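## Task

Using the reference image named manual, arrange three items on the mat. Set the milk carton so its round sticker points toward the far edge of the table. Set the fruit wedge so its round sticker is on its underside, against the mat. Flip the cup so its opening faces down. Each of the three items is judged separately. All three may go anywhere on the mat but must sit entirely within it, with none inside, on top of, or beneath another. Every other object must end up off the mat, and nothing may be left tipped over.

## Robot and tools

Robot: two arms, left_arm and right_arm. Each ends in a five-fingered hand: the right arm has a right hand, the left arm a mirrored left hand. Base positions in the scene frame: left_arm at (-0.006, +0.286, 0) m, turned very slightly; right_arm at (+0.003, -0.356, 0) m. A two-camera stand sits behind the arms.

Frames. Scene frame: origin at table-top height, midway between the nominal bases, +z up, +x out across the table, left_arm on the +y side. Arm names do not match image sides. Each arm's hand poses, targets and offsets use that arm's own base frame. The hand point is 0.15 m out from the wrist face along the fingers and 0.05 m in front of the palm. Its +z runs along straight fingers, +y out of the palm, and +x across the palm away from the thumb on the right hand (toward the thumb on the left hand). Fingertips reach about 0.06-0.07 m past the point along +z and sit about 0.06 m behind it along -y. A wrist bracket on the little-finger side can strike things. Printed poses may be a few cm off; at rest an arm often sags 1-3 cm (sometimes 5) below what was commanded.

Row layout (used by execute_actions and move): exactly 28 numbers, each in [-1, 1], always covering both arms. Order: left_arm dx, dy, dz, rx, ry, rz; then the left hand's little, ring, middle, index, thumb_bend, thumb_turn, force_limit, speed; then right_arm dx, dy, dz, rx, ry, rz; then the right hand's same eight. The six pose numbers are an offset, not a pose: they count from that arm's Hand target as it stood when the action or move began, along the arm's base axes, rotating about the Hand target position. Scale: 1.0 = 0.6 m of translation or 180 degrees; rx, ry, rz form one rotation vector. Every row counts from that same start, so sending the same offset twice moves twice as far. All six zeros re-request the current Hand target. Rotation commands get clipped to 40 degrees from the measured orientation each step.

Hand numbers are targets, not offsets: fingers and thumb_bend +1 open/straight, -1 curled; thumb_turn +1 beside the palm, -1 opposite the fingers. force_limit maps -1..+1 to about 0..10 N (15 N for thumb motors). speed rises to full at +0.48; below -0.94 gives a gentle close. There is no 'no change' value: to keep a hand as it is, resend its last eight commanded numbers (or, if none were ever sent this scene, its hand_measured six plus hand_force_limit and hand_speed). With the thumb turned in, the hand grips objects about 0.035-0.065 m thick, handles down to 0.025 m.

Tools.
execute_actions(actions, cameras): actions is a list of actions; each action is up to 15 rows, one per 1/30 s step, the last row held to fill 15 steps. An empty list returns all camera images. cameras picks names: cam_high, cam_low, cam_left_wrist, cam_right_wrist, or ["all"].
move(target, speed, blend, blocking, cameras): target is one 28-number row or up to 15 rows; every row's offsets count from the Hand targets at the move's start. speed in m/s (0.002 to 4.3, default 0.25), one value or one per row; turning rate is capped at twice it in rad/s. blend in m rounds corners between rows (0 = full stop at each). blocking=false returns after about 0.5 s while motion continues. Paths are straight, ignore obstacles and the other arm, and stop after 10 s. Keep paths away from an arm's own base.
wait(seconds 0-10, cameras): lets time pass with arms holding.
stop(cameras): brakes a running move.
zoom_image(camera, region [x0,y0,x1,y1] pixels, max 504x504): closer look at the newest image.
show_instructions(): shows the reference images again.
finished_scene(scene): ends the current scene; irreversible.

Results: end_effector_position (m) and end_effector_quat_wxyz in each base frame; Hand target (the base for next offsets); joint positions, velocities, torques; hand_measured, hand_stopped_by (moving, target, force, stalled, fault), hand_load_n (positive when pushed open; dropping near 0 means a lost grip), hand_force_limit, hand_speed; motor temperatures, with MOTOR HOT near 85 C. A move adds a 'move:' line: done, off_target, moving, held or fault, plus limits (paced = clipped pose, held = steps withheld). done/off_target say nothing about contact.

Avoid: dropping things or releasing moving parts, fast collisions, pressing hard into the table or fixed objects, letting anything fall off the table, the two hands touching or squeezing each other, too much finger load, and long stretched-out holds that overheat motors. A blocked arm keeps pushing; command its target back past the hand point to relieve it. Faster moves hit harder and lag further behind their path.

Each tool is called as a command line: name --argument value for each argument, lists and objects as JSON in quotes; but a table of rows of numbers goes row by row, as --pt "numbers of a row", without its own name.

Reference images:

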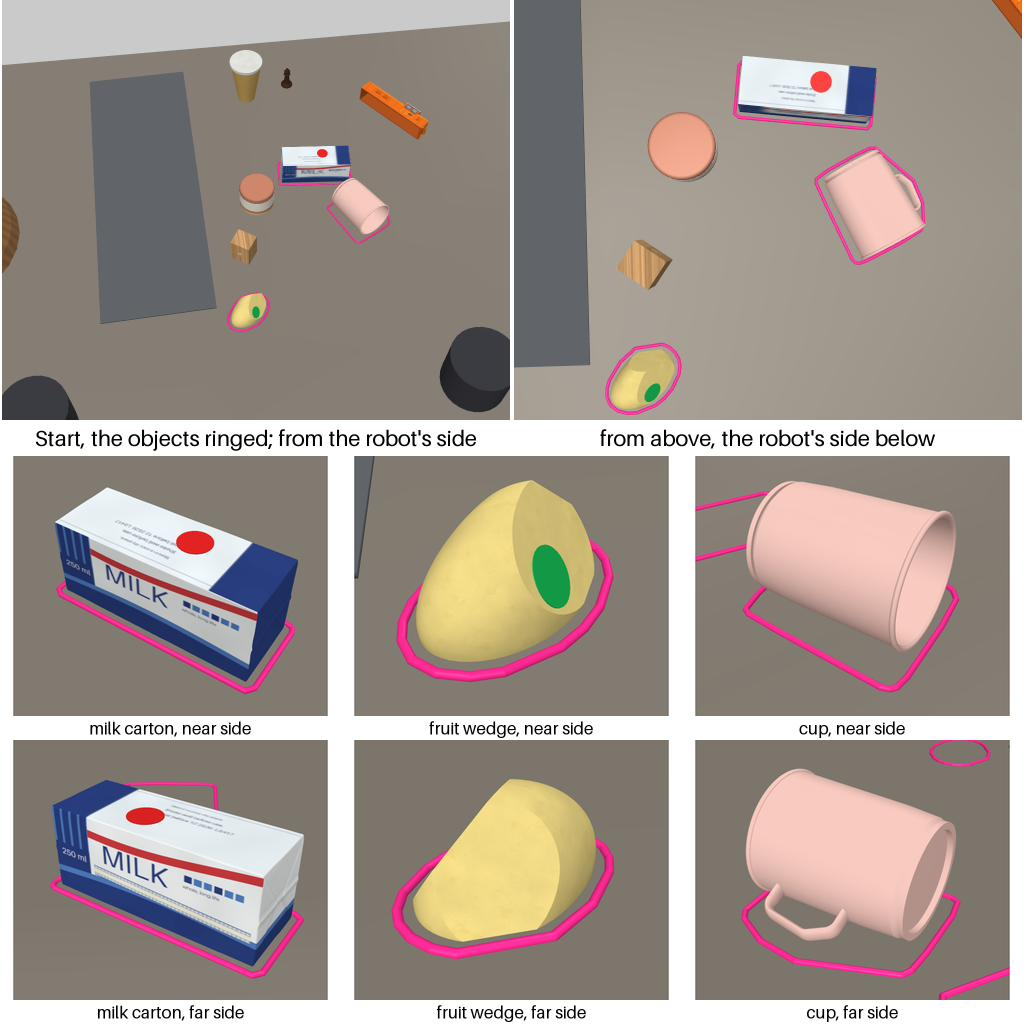

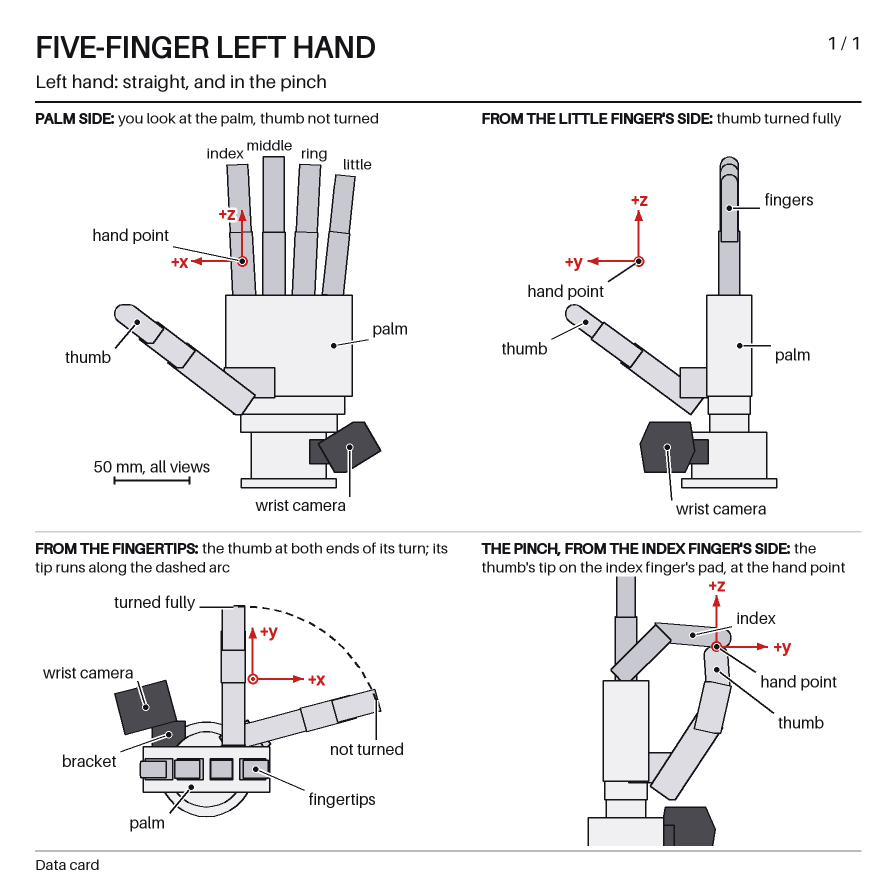

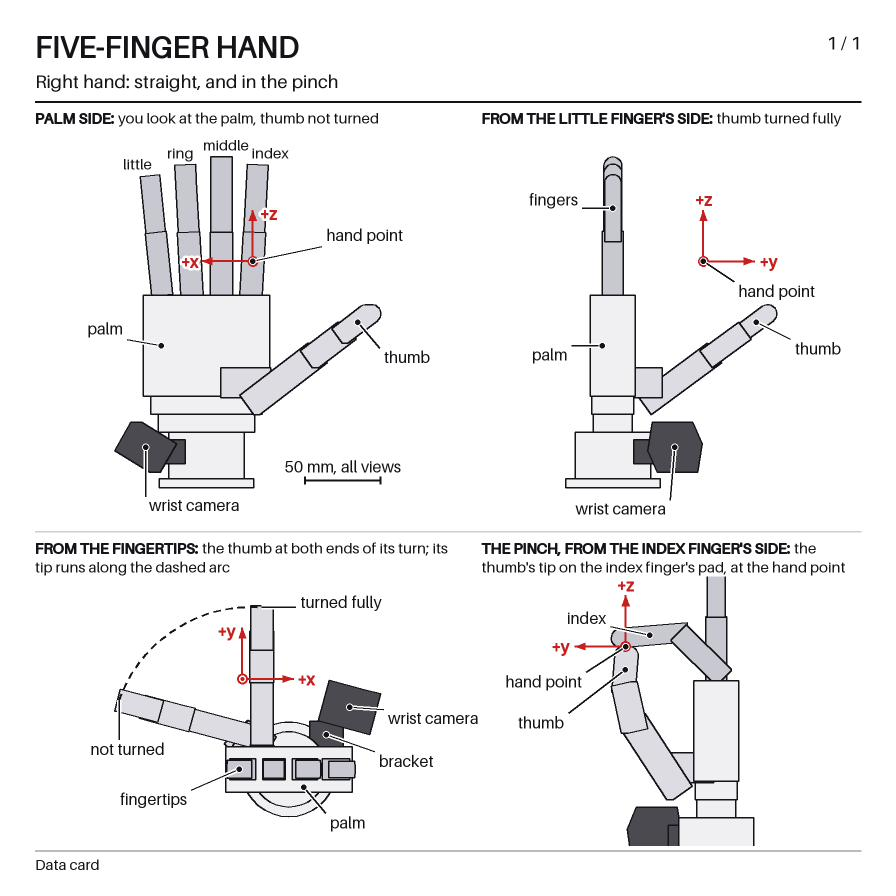

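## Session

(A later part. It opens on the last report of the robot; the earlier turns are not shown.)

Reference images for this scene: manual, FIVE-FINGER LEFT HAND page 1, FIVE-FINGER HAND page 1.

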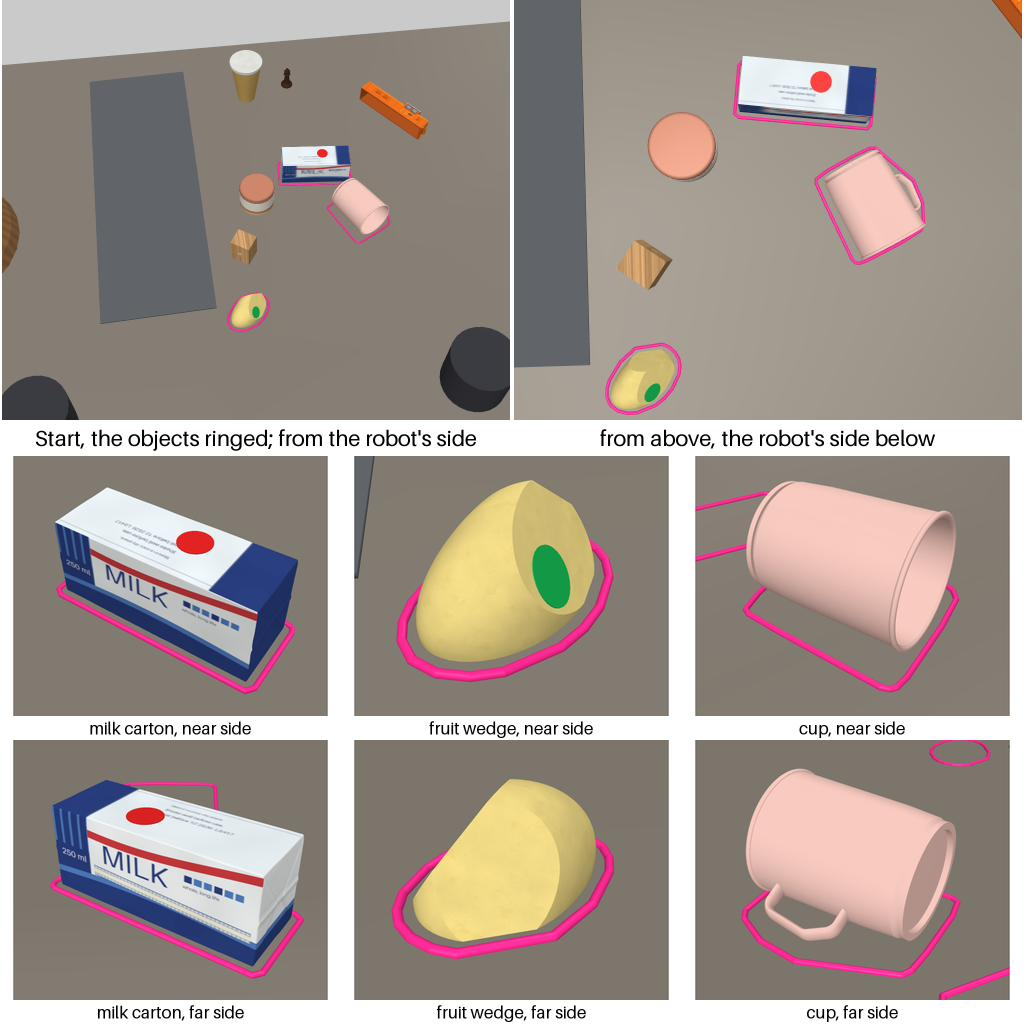

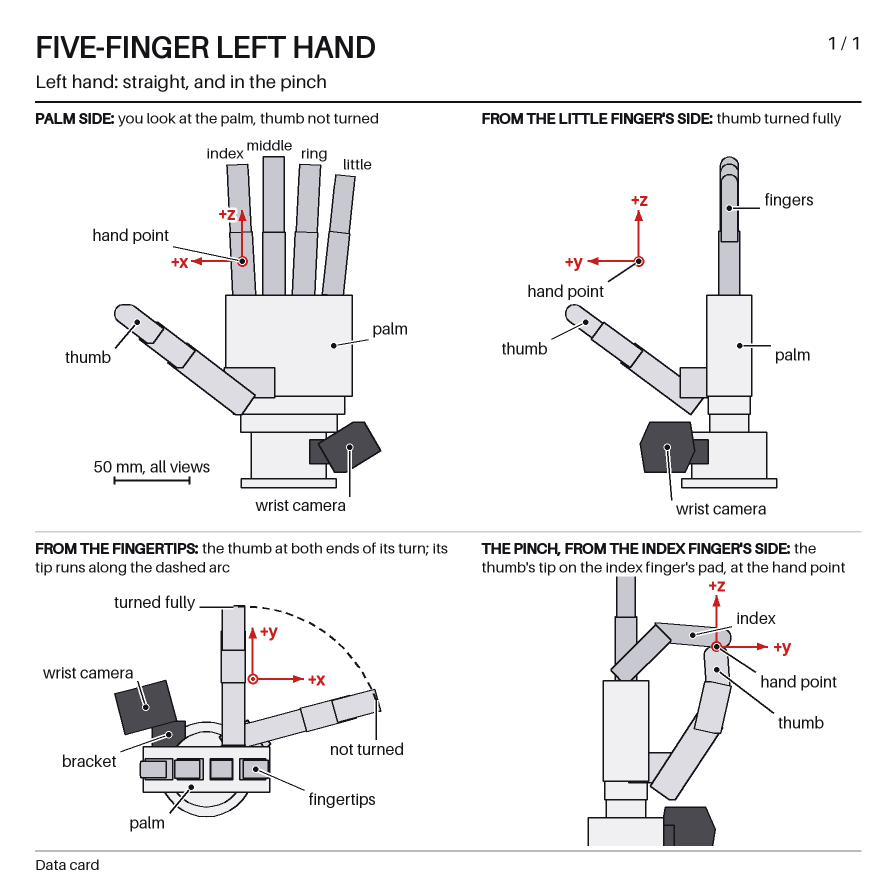

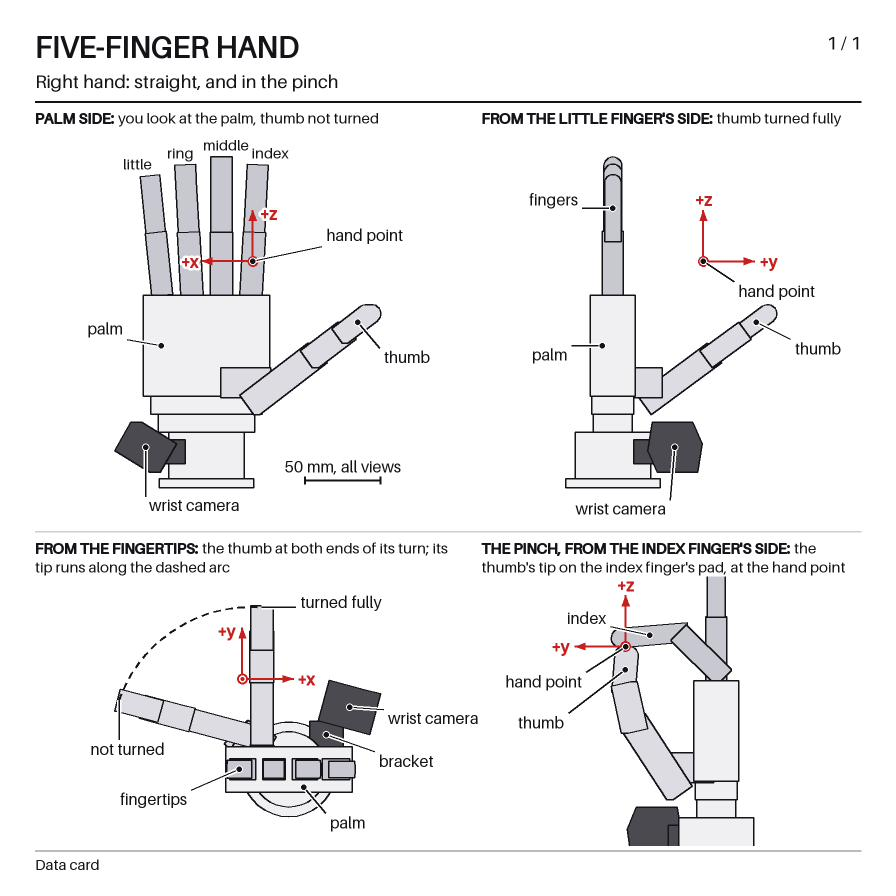

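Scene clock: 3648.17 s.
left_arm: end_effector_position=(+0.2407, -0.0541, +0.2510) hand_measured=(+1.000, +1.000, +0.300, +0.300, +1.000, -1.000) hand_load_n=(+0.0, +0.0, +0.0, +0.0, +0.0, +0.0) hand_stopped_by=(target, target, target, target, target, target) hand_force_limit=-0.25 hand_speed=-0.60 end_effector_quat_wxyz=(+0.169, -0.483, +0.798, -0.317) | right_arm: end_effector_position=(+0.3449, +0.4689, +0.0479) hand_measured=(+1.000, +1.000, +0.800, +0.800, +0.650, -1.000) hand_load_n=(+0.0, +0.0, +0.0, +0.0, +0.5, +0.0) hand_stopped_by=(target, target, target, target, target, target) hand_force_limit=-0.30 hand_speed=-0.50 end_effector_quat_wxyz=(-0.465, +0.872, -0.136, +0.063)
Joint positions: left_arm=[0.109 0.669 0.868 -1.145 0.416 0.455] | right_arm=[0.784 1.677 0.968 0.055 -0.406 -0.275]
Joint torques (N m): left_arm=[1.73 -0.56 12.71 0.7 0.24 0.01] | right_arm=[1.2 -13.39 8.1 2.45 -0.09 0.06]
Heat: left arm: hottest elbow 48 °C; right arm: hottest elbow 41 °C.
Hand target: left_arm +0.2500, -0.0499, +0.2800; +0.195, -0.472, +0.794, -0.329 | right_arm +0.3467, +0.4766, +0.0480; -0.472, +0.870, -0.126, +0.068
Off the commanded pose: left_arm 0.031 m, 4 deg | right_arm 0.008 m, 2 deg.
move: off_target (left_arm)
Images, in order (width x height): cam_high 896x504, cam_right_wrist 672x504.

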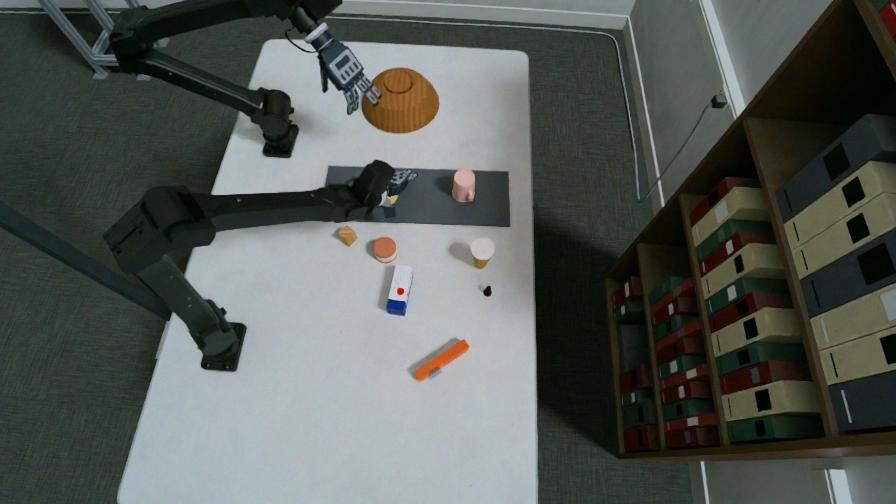

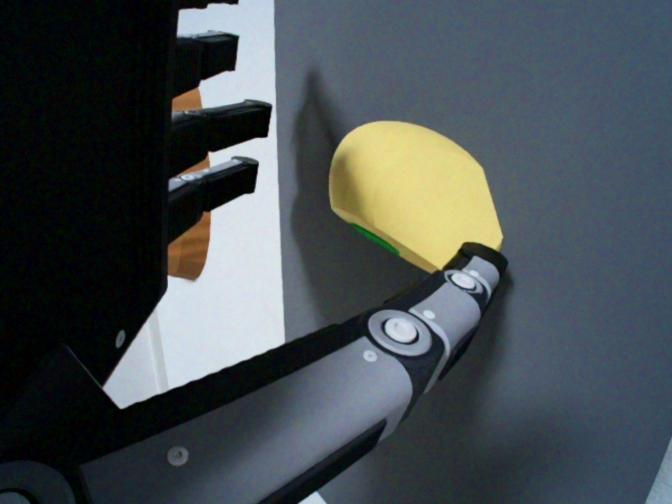

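move --target '[0,0,0,0,0,0,1,1,0.3,0.3,1,-1,-0.25,-0.6,-0.0033,-0.011,-0.0125,0,0,0,1,1,0.8,0.8,0.75,-1,-0.3,-0.5]' --speed 0.1 --cameras '["cam_right_wrist"]'

zoom_image --camera "cam_right_wrist" --region '[230, 80, 560, 330]'

Scene clock: 3676.07 s.
left_arm: end_effector_position=(+0.2407, -0.0541, +0.2510) hand_measured=(+1.000, +1.000, +0.300, +0.300, +1.000, -1.000) hand_load_n=(+0.0, +0.0, +0.0, +0.0, +0.0, +0.0) hand_stopped_by=(target, target, target, target, target, target) hand_force_limit=-0.25 hand_speed=-0.60 end_effector_quat_wxyz=(+0.169, -0.483, +0.798, -0.317) | right_arm: end_effector_position=(+0.3415, +0.4655, +0.0422) hand_measured=(+1.000, +1.000, +0.800, +0.800, +0.750, -1.000) hand_load_n=(+0.0, +0.0, +0.0, +0.0, +0.0, +0.0) hand_stopped_by=(target, target, target, target, target, target) hand_force_limit=-0.30 hand_speed=-0.50 end_effector_quat_wxyz=(-0.466, +0.872, -0.136, +0.064)
Joint positions: left_arm=[0.109 0.669 0.868 -1.145 0.416 0.455] | right_arm=[0.784 1.677 0.946 0.08 -0.406 -0.275]
Joint torques (N m): left_arm=[1.73 -0.62 12.71 0.69 0.24 0.01] | right_arm=[0.56 -12.92 7.71 2.43 -0.28 0.02]
Heat: left arm: hottest elbow 48 °C; right arm: hottest elbow 40 °C.
Hand target: left_arm +0.2500, -0.0499, +0.2800; +0.195, -0.472, +0.794, -0.329 | right_arm +0.3447, +0.4700, +0.0405; -0.472, +0.870, -0.126, +0.068
Off the commanded pose: left_arm 0.031 m, 4 deg | right_arm 0.006 m, 1 deg.
move: off_target (left_arm)
Images, in order (width x height): cam_right_wrist 672x504.

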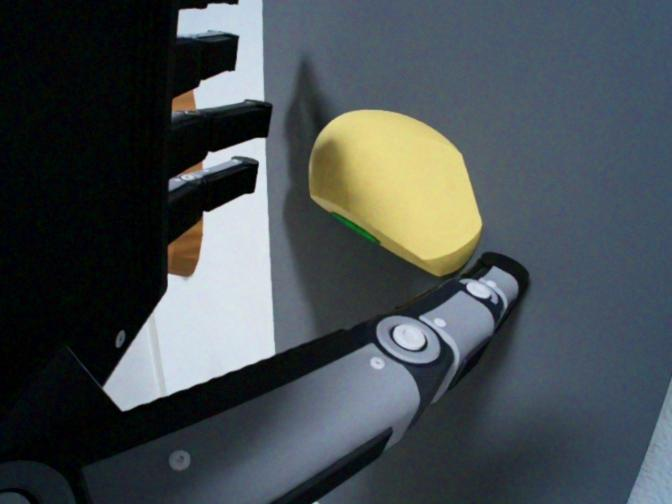

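Scaled by 1.527 from the camera's 672x504 image, which has a finer 960x720 frame.

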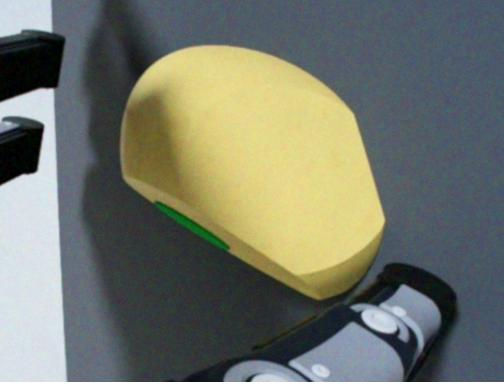

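move --target '[0,0,0,0,0,0,1,1,0.3,0.3,1,-1,-0.25,-0.6,0,0,0,0,0,0,1,1,0.3,0.3,0.4,-1,-0.55,-0.85]' --speed 0.1 --cameras '["cam_right_wrist"]'

zoom_image --camera "cam_right_wrist" --region '[230, 80, 560, 330]'

Scene clock: 3688.50 s.
left_arm: end_effector_position=(+0.2407, -0.0541, +0.2510) hand_measured=(+1.000, +1.000, +0.300, +0.300, +1.000, -1.000) hand_load_n=(+0.0, +0.0, +0.0, +0.0, +0.0, +0.0) hand_stopped_by=(target, target, target, target, target, target) hand_force_limit=-0.25 hand_speed=-0.60 end_effector_quat_wxyz=(+0.169, -0.483, +0.798, -0.317) | right_arm: end_effector_position=(+0.3415, +0.4655, +0.0422) hand_measured=(+1.000, +1.000, +0.370, +0.300, +0.510, -1.000) hand_load_n=(+0.0, -0.5, +4.0, +0.0, +3.5, +1.0) hand_stopped_by=(target, target, force, target, force, target) hand_force_limit=-0.55 hand_speed=-0.85 end_effector_quat_wxyz=(-0.466, +0.872, -0.136, +0.064)
Joint positions: left_arm=[0.109 0.669 0.868 -1.145 0.416 0.455] | right_arm=[0.784 1.677 0.946 0.08 -0.406 -0.275]
Joint torques (N m): left_arm=[1.73 -0.56 12.71 0.69 0.24 0.02] | right_arm=[0.5 -13.1 7.68 2.4 -0.28 0.01]
Heat: left arm: hottest elbow 48 °C; right arm: hottest elbow 40 °C.
Hand target: left_arm +0.2500, -0.0499, +0.2800; +0.195, -0.472, +0.794, -0.329 | right_arm +0.3447, +0.4700, +0.0405; -0.472, +0.870, -0.126, +0.068
Off the commanded pose: left_arm 0.031 m, 4 deg | right_arm 0.006 m, 1 deg.
move: off_target (left_arm)
Images, in order (width x height): cam_right_wrist 672x504.

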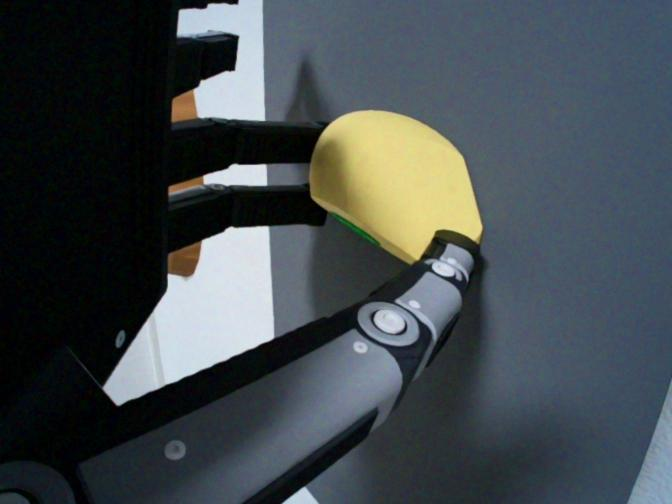

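Scaled by 1.527 from the camera's 672x504 image, which has a finer 960x720 frame.

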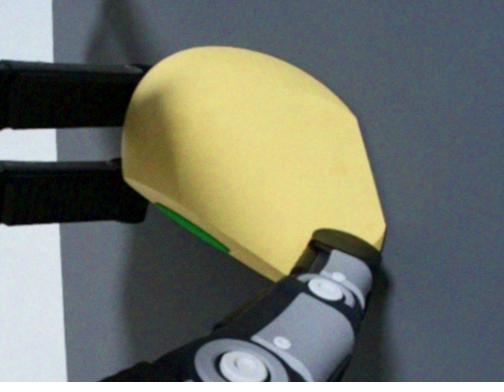

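move --pt "0 0 0 0 0 0 1 1 0.3 0.3 1 -1 -0.25 -0.6 0 0 0 0 0 0 1 1 0.3 0.1 0.4 -1 -0.6 -0.85" --pt "0 0 0 0 0 0 1 1 0.3 0.3 1 -1 -0.25 -0.6 0 0 0 0 0 0 1 1 0.1 0.1 0.2 -1 -0.3 -0.88" --speed 0.1 --cameras '["cam_right_wrist"]'

zoom_image --camera "cam_right_wrist" --region '[230, 80, 560, 330]'

Scene clock: 3703.50 s.
left_arm: end_effector_position=(+0.2407, -0.0541, +0.2510) hand_measured=(+1.000, +1.000, +0.300, +0.300, +1.000, -1.000) hand_load_n=(+0.0, +0.0, +0.5, +0.0, +0.0, +0.0) hand_stopped_by=(target, target, target, target, target, target) hand_force_limit=-0.25 hand_speed=-0.60 end_effector_quat_wxyz=(+0.169, -0.483, +0.798, -0.317) | right_arm: end_effector_position=(+0.3415, +0.4655, +0.0422) hand_measured=(+1.000, +1.000, +0.362, +0.178, +0.502, -1.000) hand_load_n=(+0.0, +0.0, +5.5, +1.5, +5.5, +1.0) hand_stopped_by=(target, target, force, force, force, target) hand_force_limit=-0.30 hand_speed=-0.88 end_effector_quat_wxyz=(-0.466, +0.872, -0.136, +0.064)
Joint positions: left_arm=[0.109 0.669 0.868 -1.145 0.416 0.455] | right_arm=[0.784 1.677 0.946 0.08 -0.406 -0.275]
Joint torques (N m): left_arm=[1.73 -0.5 12.7 0.7 0.24 0.01] | right_arm=[0.5 -13.16 7.72 2.41 -0.28 0.01]
Heat: left arm: hottest elbow 49 °C; right arm: hottest elbow 40 °C.
Hand target: left_arm +0.2500, -0.0499, +0.2800; +0.195, -0.472, +0.794, -0.329 | right_arm +0.3447, +0.4700, +0.0405; -0.472, +0.870, -0.126, +0.068
Off the commanded pose: left_arm 0.031 m, 4 deg | right_arm 0.006 m, 1 deg.
move: off_target (left_arm)
Images, in order (width x height): cam_right_wrist 672x504.

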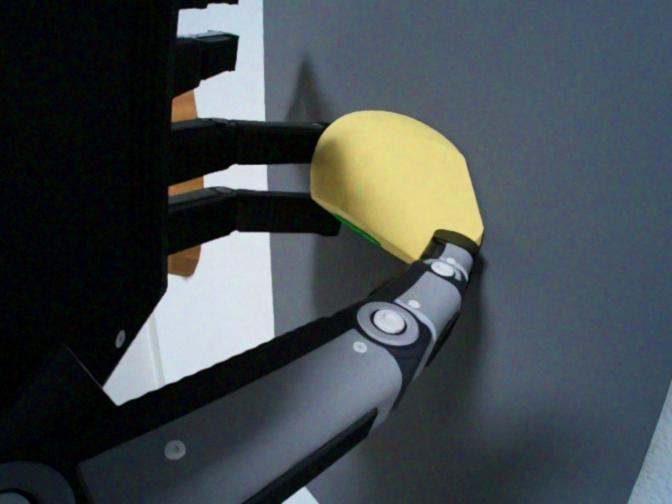

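Scaled by 1.527 from the camera's 672x504 image, which has a finer 960x720 frame.

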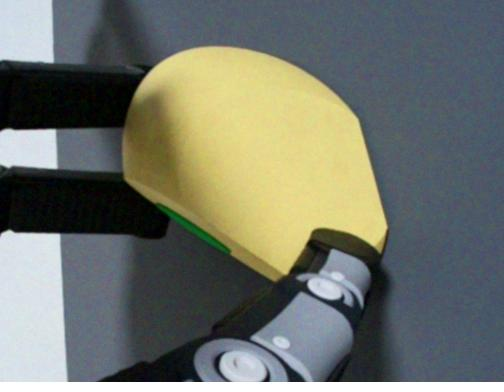

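move --pt "0 0 0 0 0 0 1 1 0.3 0.3 1 -1 -0.25 -0.6 0 0 0.06 0 0 0 1 1 0.1 0.1 0.2 -1 -0.3 -0.88" --pt "0 0 0 0 0 0 1 1 0.3 0.3 1 -1 -0.25 -0.6 0.0 0.0 0.17 -0.174 -0.4773 0.0291 1 1 0.1 0.1 0.2 -1 -0.3 -0.88" --speed '[0.1,0.2]' --blend '[0.01,0]' --cameras '["cam_high","cam_right_wrist","cam_low"]'

zoom_image --camera "cam_low" --region '[460, 200, 560, 280]'

zoom_image --camera "cam_right_wrist" --region '[230, 80, 560, 330]'

Scene clock: 3778.30 s.
left_arm: end_effector_position=(+0.2407, -0.0541, +0.2510) hand_measured=(+1.000, +1.000, +0.300, +0.300, +1.000, -1.000) hand_load_n=(+0.0, +0.0, +0.0, +0.0, -0.5, +0.0) hand_stopped_by=(target, target, target, target, target, target) hand_force_limit=-0.25 hand_speed=-0.60 end_effector_quat_wxyz=(+0.169, -0.483, +0.798, -0.317) | right_arm: end_effector_position=(+0.3483, +0.4636, +0.1393) hand_measured=(+1.000, +1.000, +0.362, +0.178, +0.502, -1.000) hand_load_n=(+0.0, +0.0, +5.0, +2.0, +5.0, +1.5) hand_stopped_by=(target, target, force, force, force, target) hand_force_limit=-0.30 hand_speed=-0.88 end_effector_quat_wxyz=(-0.204, +0.691, +0.277, +0.636)
Joint positions: left_arm=[0.109 0.669 0.868 -1.145 0.416 0.455] | right_arm=[1.178 1.654 0.722 0.81 0.484 -1.586]
Joint torques (N m): left_arm=[1.73 -0.56 12.71 0.7 0.24 0.01] | right_arm=[1.08 -11.46 6.6 2.81 0.11 -0.12]
Heat: left arm: hottest elbow 49 °C; right arm: hottest elbow 38 °C.
Hand target: left_arm +0.2500, -0.0499, +0.2800; +0.195, -0.472, +0.794, -0.329 | right_arm +0.3447, +0.4700, +0.1425; -0.204, +0.682, +0.282, +0.644
Off the commanded pose: left_arm 0.031 m, 4 deg | right_arm 0.008 m, 1 deg.
move: off_target (left_arm)
Images, in order (width x height): cam_high 896x504, cam_low 896x504, cam_right_wrist 672x504.

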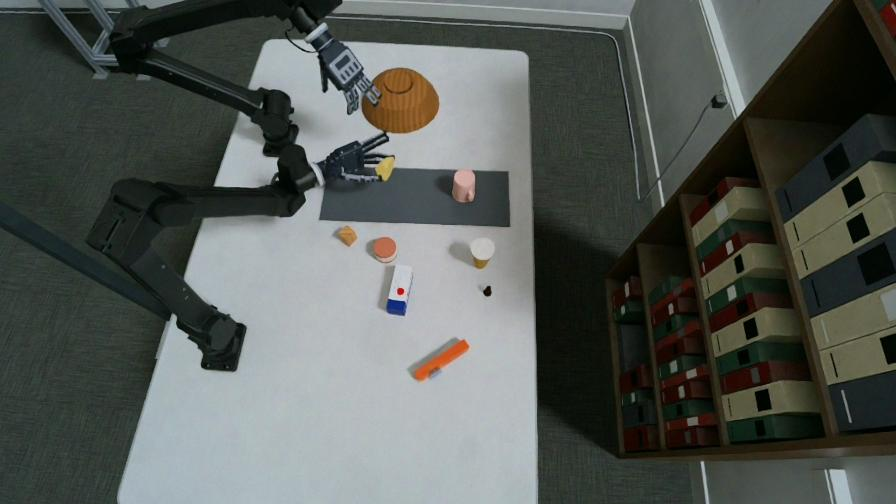

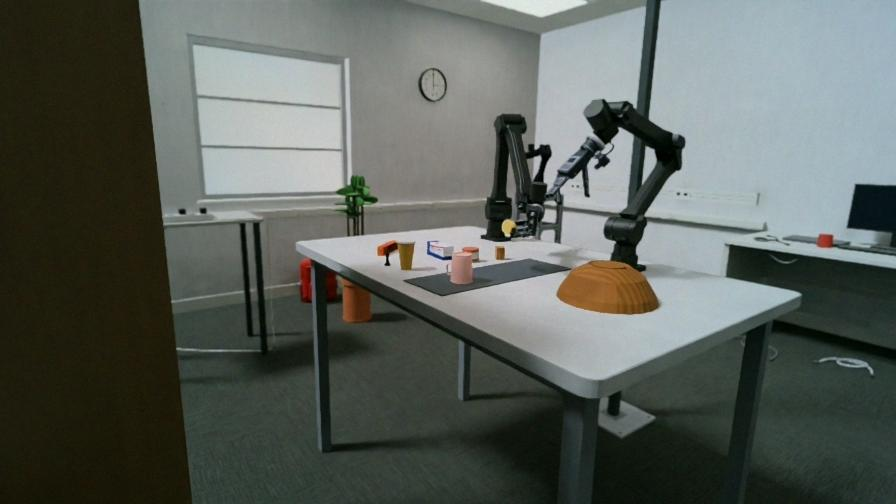

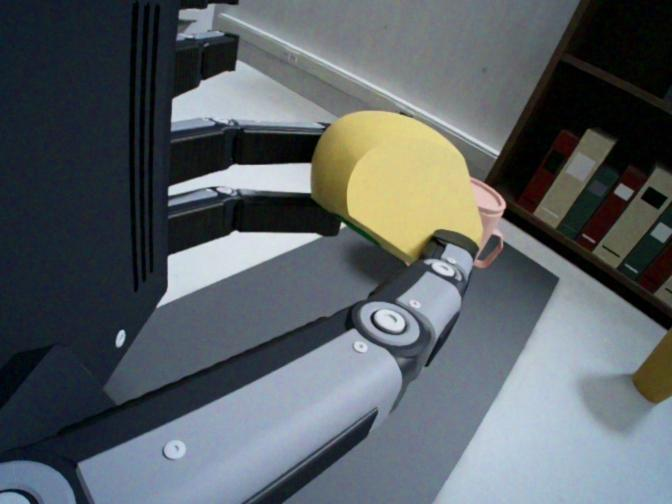

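Scaled by 5.040 from the camera's 896x504 image, which has a finer 1280x720 frame.

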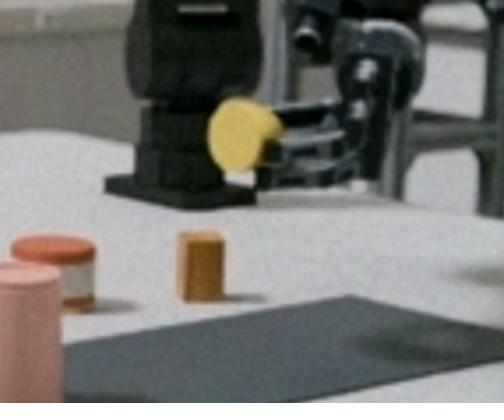

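Scaled by 1.527 from the camera's 672x504 image, which has a finer 960x720 frame.

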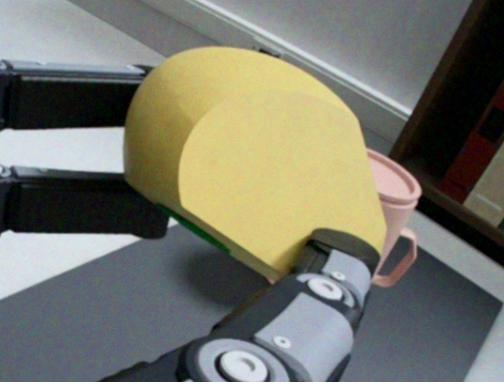

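move --target '[0,0,0,0,0,0,1,1,0.3,0.3,1,-1,-0.25,-0.6,0,0,-0.135,0,0,0,1,1,0.1,0.1,0.2,-1,-0.3,-0.88]' --speed 0.12 --cameras '["cam_high","cam_low"]'

zoom_image --camera "cam_low" --region '[460, 220, 560, 300]'

zoom_image --camera "cam_high" --region '[330, 130, 430, 230]'

Scene clock: 3791.80 s.
left_arm: end_effector_position=(+0.2407, -0.0541, +0.2510) hand_measured=(+1.000, +1.000, +0.300, +0.300, +1.000, -1.000) hand_load_n=(+0.0, +0.0, +0.0, +0.0, +0.0, +0.0) hand_stopped_by=(target, target, target, target, target, target) hand_force_limit=-0.25 hand_speed=-0.60 end_effector_quat_wxyz=(+0.169, -0.483, +0.798, -0.317) | right_arm: end_effector_position=(+0.3477, +0.4622, +0.0545) hand_measured=(+1.000, +1.000, +0.362, +0.178, +0.502, -1.000) hand_load_n=(+0.0, +0.0, +5.0, +1.5, +5.5, +1.0) hand_stopped_by=(target, target, force, force, force, target) hand_force_limit=-0.30 hand_speed=-0.88 end_effector_quat_wxyz=(-0.201, +0.693, +0.280, +0.634)
Joint positions: left_arm=[0.109 0.669 0.868 -1.145 0.416 0.455] | right_arm=[1.178 1.895 0.703 1.062 0.484 -1.586]
Joint torques (N m): left_arm=[1.73 -0.56 12.71 0.69 0.24 0.01] | right_arm=[1.08 -12.98 4.97 2.82 0.11 -0.13]
Heat: left arm: hottest elbow 49 °C; right arm: hottest elbow 38 °C.
Hand target: left_arm +0.2500, -0.0499, +0.2800; +0.195, -0.472, +0.794, -0.329 | right_arm +0.3447, +0.4700, +0.0615; -0.204, +0.682, +0.282, +0.644
Off the commanded pose: left_arm 0.031 m, 4 deg | right_arm 0.011 m, 2 deg.
move: off_target (left_arm, right_arm)
Images, in order (width x height): cam_high 896x504, cam_low 896x504.

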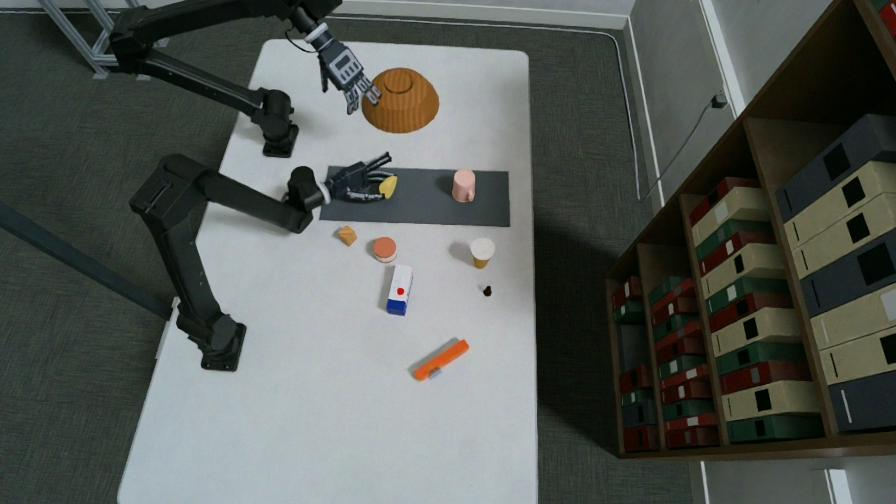

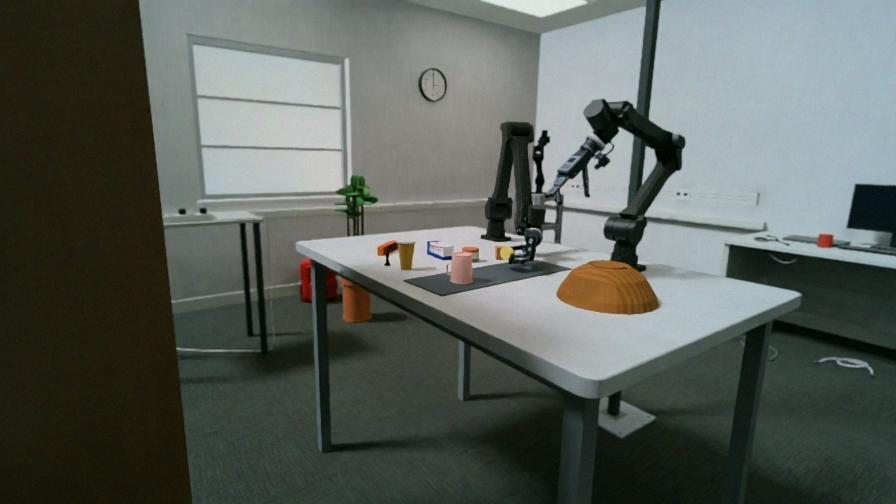

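Scaled by 5.040 from the camera's 896x504 image, which has a finer 1280x720 frame.

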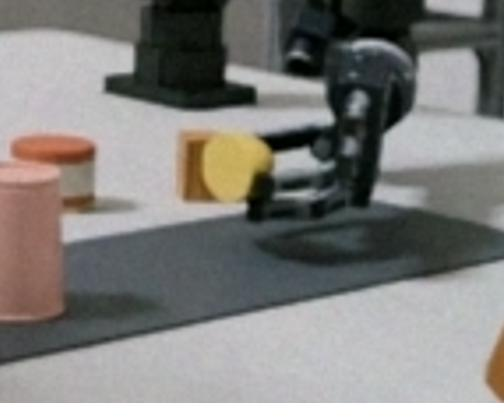

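Scaled by 5.040 from the camera's 896x504 image, which has a finer 1280x720 frame.

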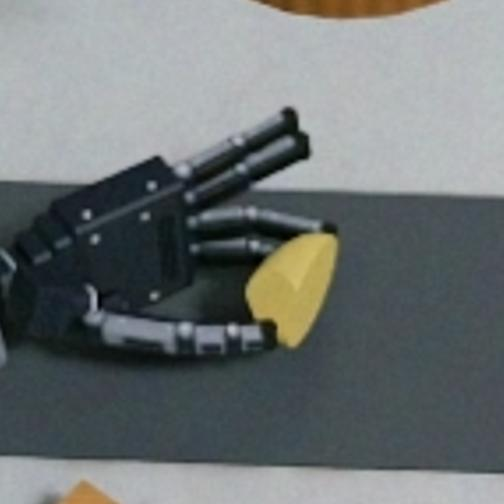

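move --target '[0,0,0,0,0,0,1,1,0.3,0.3,1,-1,-0.25,-0.6,0,0,-0.022,0,0,0,1,1,0.1,0.1,0.2,-1,-0.3,-0.88]' --speed 0.06 --cameras '["cam_low"]'

zoom_image --camera "cam_low" --region '[470, 225, 550, 285]'

Scene clock: 3800.87 s.
left_arm: end_effector_position=(+0.2407, -0.0541, +0.2510) hand_measured=(+1.000, +1.000, +0.300, +0.300, +1.000, -1.000) hand_load_n=(+0.0, +0.0, +0.0, +0.0, +0.0, +0.0) hand_stopped_by=(target, target, target, target, target, target) hand_force_limit=-0.25 hand_speed=-0.60 end_effector_quat_wxyz=(+0.169, -0.483, +0.798, -0.317) | right_arm: end_effector_position=(+0.3474, +0.4615, +0.0429) hand_measured=(+1.000, +1.000, +0.362, +0.178, +0.502, -1.000) hand_load_n=(+0.0, +0.0, +5.5, +2.0, +5.0, +1.5) hand_stopped_by=(target, target, force, force, force, target) hand_force_limit=-0.30 hand_speed=-0.88 end_effector_quat_wxyz=(-0.202, +0.692, +0.279, +0.634)
Joint positions: left_arm=[0.109 0.669 0.868 -1.145 0.416 0.455] | right_arm=[1.178 1.932 0.703 1.1 0.484 -1.586]
Joint torques (N m): left_arm=[1.73 -0.56 12.7 0.69 0.24 0.01] | right_arm=[1.26 -12.98 4.92 2.78 0.12 -0.12]
Motor temperatures (°C): left_arm=[23 27 49 22 24 25] | right_arm=[22 28 37 22 24 26]
Heat: left arm: hottest elbow 49 °C; right arm: hottest elbow 37 °C.
Hand target: left_arm +0.2500, -0.0499, +0.2800; +0.195, -0.472, +0.794, -0.329 | right_arm +0.3447, +0.4700, +0.0483; -0.204, +0.682, +0.282, +0.644
Off the commanded pose: left_arm 0.031 m, 4 deg | right_arm 0.010 m, 2 deg.
move: off_target (left_arm)
Images, in order (width x height): cam_low 896x504.

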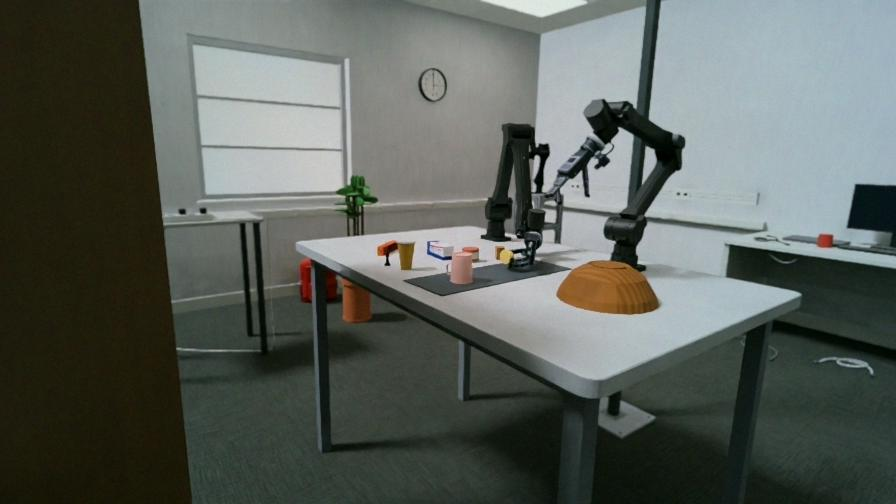

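Scaled by 6.300 from the camera's 896x504 image, which has a finer 1280x720 frame.

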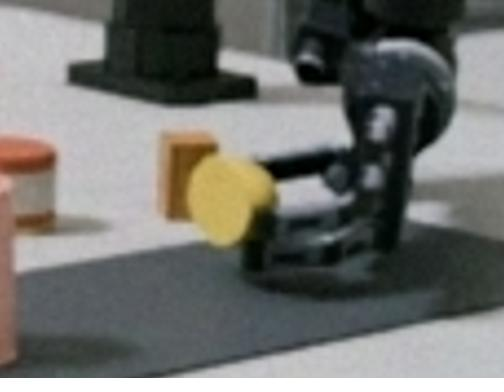

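move --target '[0,0,0,0,0,0,1,1,0.3,0.3,1,-1,-0.25,-0.6,0,0,-0.0155,0,0,0,1,1,0.1,0.1,0.2,-1,-0.3,-0.88]' --speed 0.06 --cameras '["cam_low","cam_right_wrist"]'

zoom_image --camera "cam_low" --region '[470, 225, 550, 285]'

Scene clock: 3812.73 s.
left_arm: end_effector_position=(+0.2407, -0.0541, +0.2510) hand_measured=(+1.000, +1.000, +0.300, +0.300, +1.000, -1.000) hand_load_n=(+0.5, +0.0, +0.0, +0.0, +0.0, +0.0) hand_stopped_by=(target, target, target, target, target, target) hand_force_limit=-0.25 hand_speed=-0.60 end_effector_quat_wxyz=(+0.169, -0.483, +0.798, -0.317) | right_arm: end_effector_position=(+0.3470, +0.4605, +0.0331) hand_measured=(+1.000, +1.000, +0.362, +0.178, +0.502, -1.000) hand_load_n=(+0.0, +0.0, +5.5, +1.5, +5.0, +1.5) hand_stopped_by=(target, target, force, force, force, target) hand_force_limit=-0.30 hand_speed=-0.88 end_effector_quat_wxyz=(-0.201, +0.693, +0.280, +0.634)
Joint positions: left_arm=[0.109 0.669 0.868 -1.145 0.416 0.455] | right_arm=[1.178 1.961 0.703 1.128 0.484 -1.586]
Joint torques (N m): left_arm=[1.73 -0.56 12.71 0.69 0.24 0.01] | right_arm=[1.32 -13.04 4.93 2.84 0.12 -0.12]
Heat: left arm: hottest elbow 49 °C; right arm: hottest elbow 36 °C.
Hand target: left_arm +0.2500, -0.0499, +0.2800; +0.195, -0.472, +0.794, -0.329 | right_arm +0.3447, +0.4700, +0.0390; -0.204, +0.682, +0.282, +0.644
Off the commanded pose: left_arm 0.031 m, 4 deg | right_arm 0.011 m, 2 deg.
move: off_target (left_arm, right_arm)
Images, in order (width x height): cam_low 896x504, cam_right_wrist 672x504.

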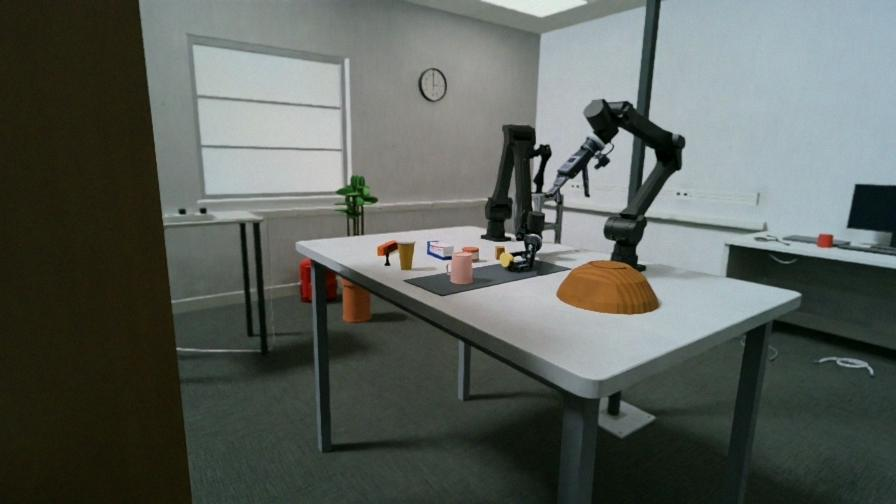

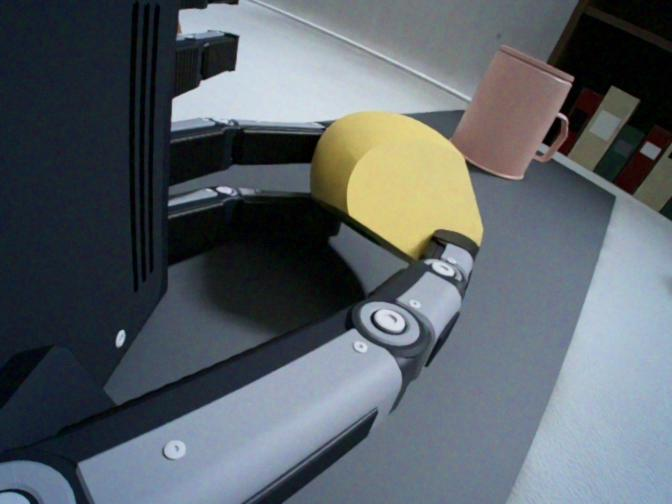

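Scaled by 6.300 from the camera's 896x504 image, which has a finer 1280x720 frame.

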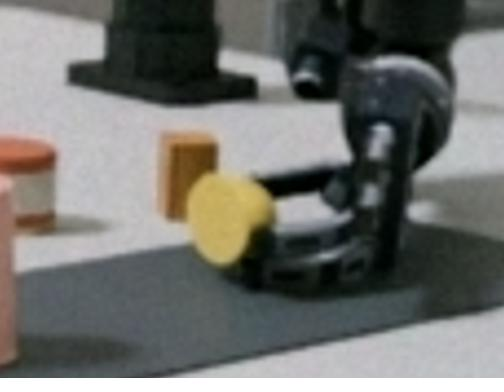

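move --pt "0 0 0 0 0 0 1 1 0.3 0.3 1 -1 -0.25 -0.6 0 0 -0.008 0 0 0 1 1 0.1 0.1 0.2 -1 -0.3 -0.88" --pt "0 0 0 0 0 0 1 1 0.3 0.3 1 -1 -0.25 -0.6 0 0 -0.008 0 0 0 1 1 0.1 0.7 0.2 -1 -0.3 -0.6" --speed 0.06 --cameras '["cam_low","cam_right_wrist"]'

zoom_image --camera "cam_low" --region '[470, 225, 550, 285]'

Scene clock: 3832.87 s.
left_arm: end_effector_position=(+0.2407, -0.0541, +0.2510) hand_measured=(+1.000, +1.000, +0.300, +0.300, +1.000, -1.000) hand_load_n=(+0.0, +0.0, +0.0, +0.0, +0.0, +0.0) hand_stopped_by=(target, target, target, target, target, target) hand_force_limit=-0.25 hand_speed=-0.60 end_effector_quat_wxyz=(+0.169, -0.483, +0.798, -0.317) | right_arm: end_effector_position=(+0.3488, +0.4579, +0.0348) hand_measured=(+1.000, +1.000, +0.362, +0.700, +0.502, -1.000) hand_load_n=(+0.0, +0.0, +6.5, -2.5, +5.0, +2.0) hand_stopped_by=(target, target, force, target, force, target) hand_force_limit=-0.30 hand_speed=-0.60 end_effector_quat_wxyz=(-0.195, +0.688, +0.276, +0.642)
Joint positions: left_arm=[0.109 0.669 0.868 -1.145 0.416 0.455] | right_arm=[1.178 1.972 0.703 1.157 0.499 -1.603]
Joint torques (N m): left_arm=[1.73 -0.56 12.71 0.7 0.24 0.01] | right_arm=[1.2 -12.63 4.94 2.24 -0.1 -0.03]
Heat: left arm: hottest elbow 49 °C; right arm: hottest elbow 35 °C.
Hand target: left_arm +0.2500, -0.0499, +0.2800; +0.195, -0.472, +0.794, -0.329 | right_arm +0.3447, +0.4700, +0.0342; -0.204, +0.682, +0.282, +0.644
Off the commanded pose: left_arm 0.031 m, 4 deg | right_arm 0.013 m, 1 deg.
move: off_target (left_arm, right_arm); target 2's new numbers were sent with right_arm's hand 0.011 m and 2 deg from that target
Images, in order (width x height): cam_low 896x504, cam_right_wrist 672x504.

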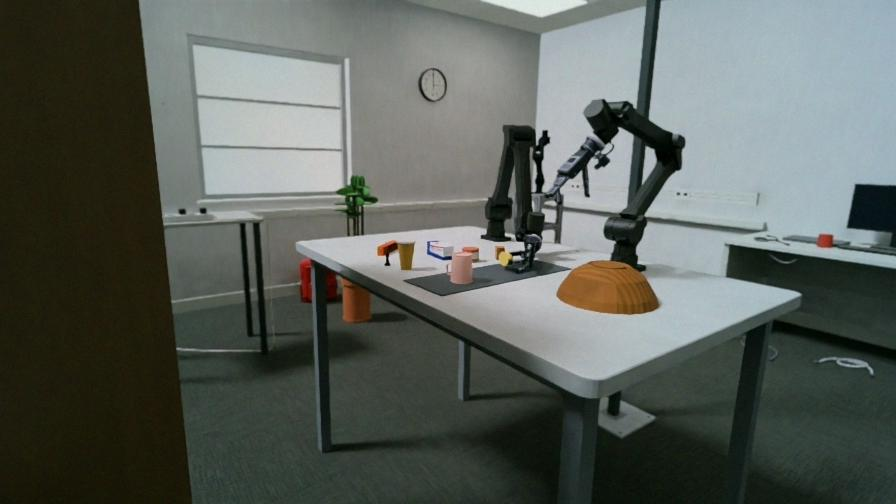

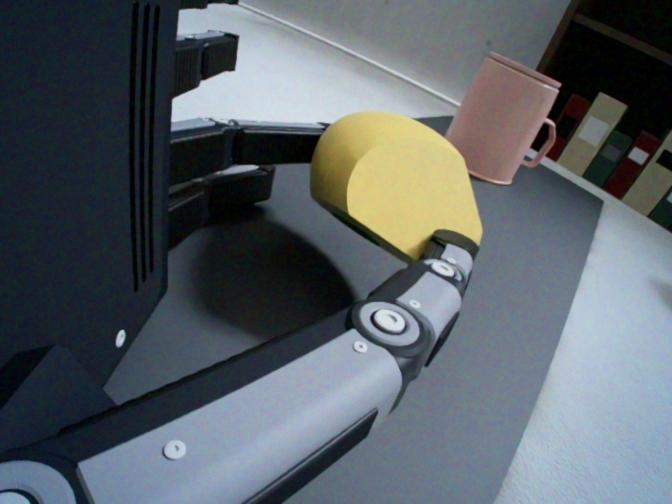

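Scaled by 6.300 from the camera's 896x504 image, which has a finer 1280x720 frame.

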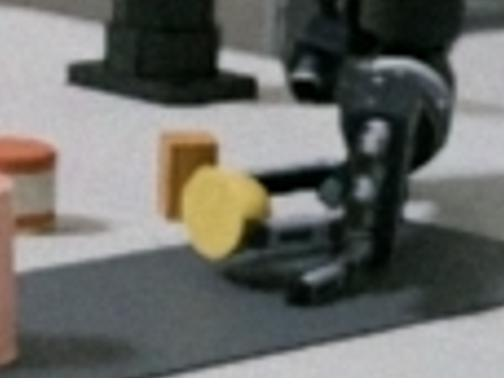

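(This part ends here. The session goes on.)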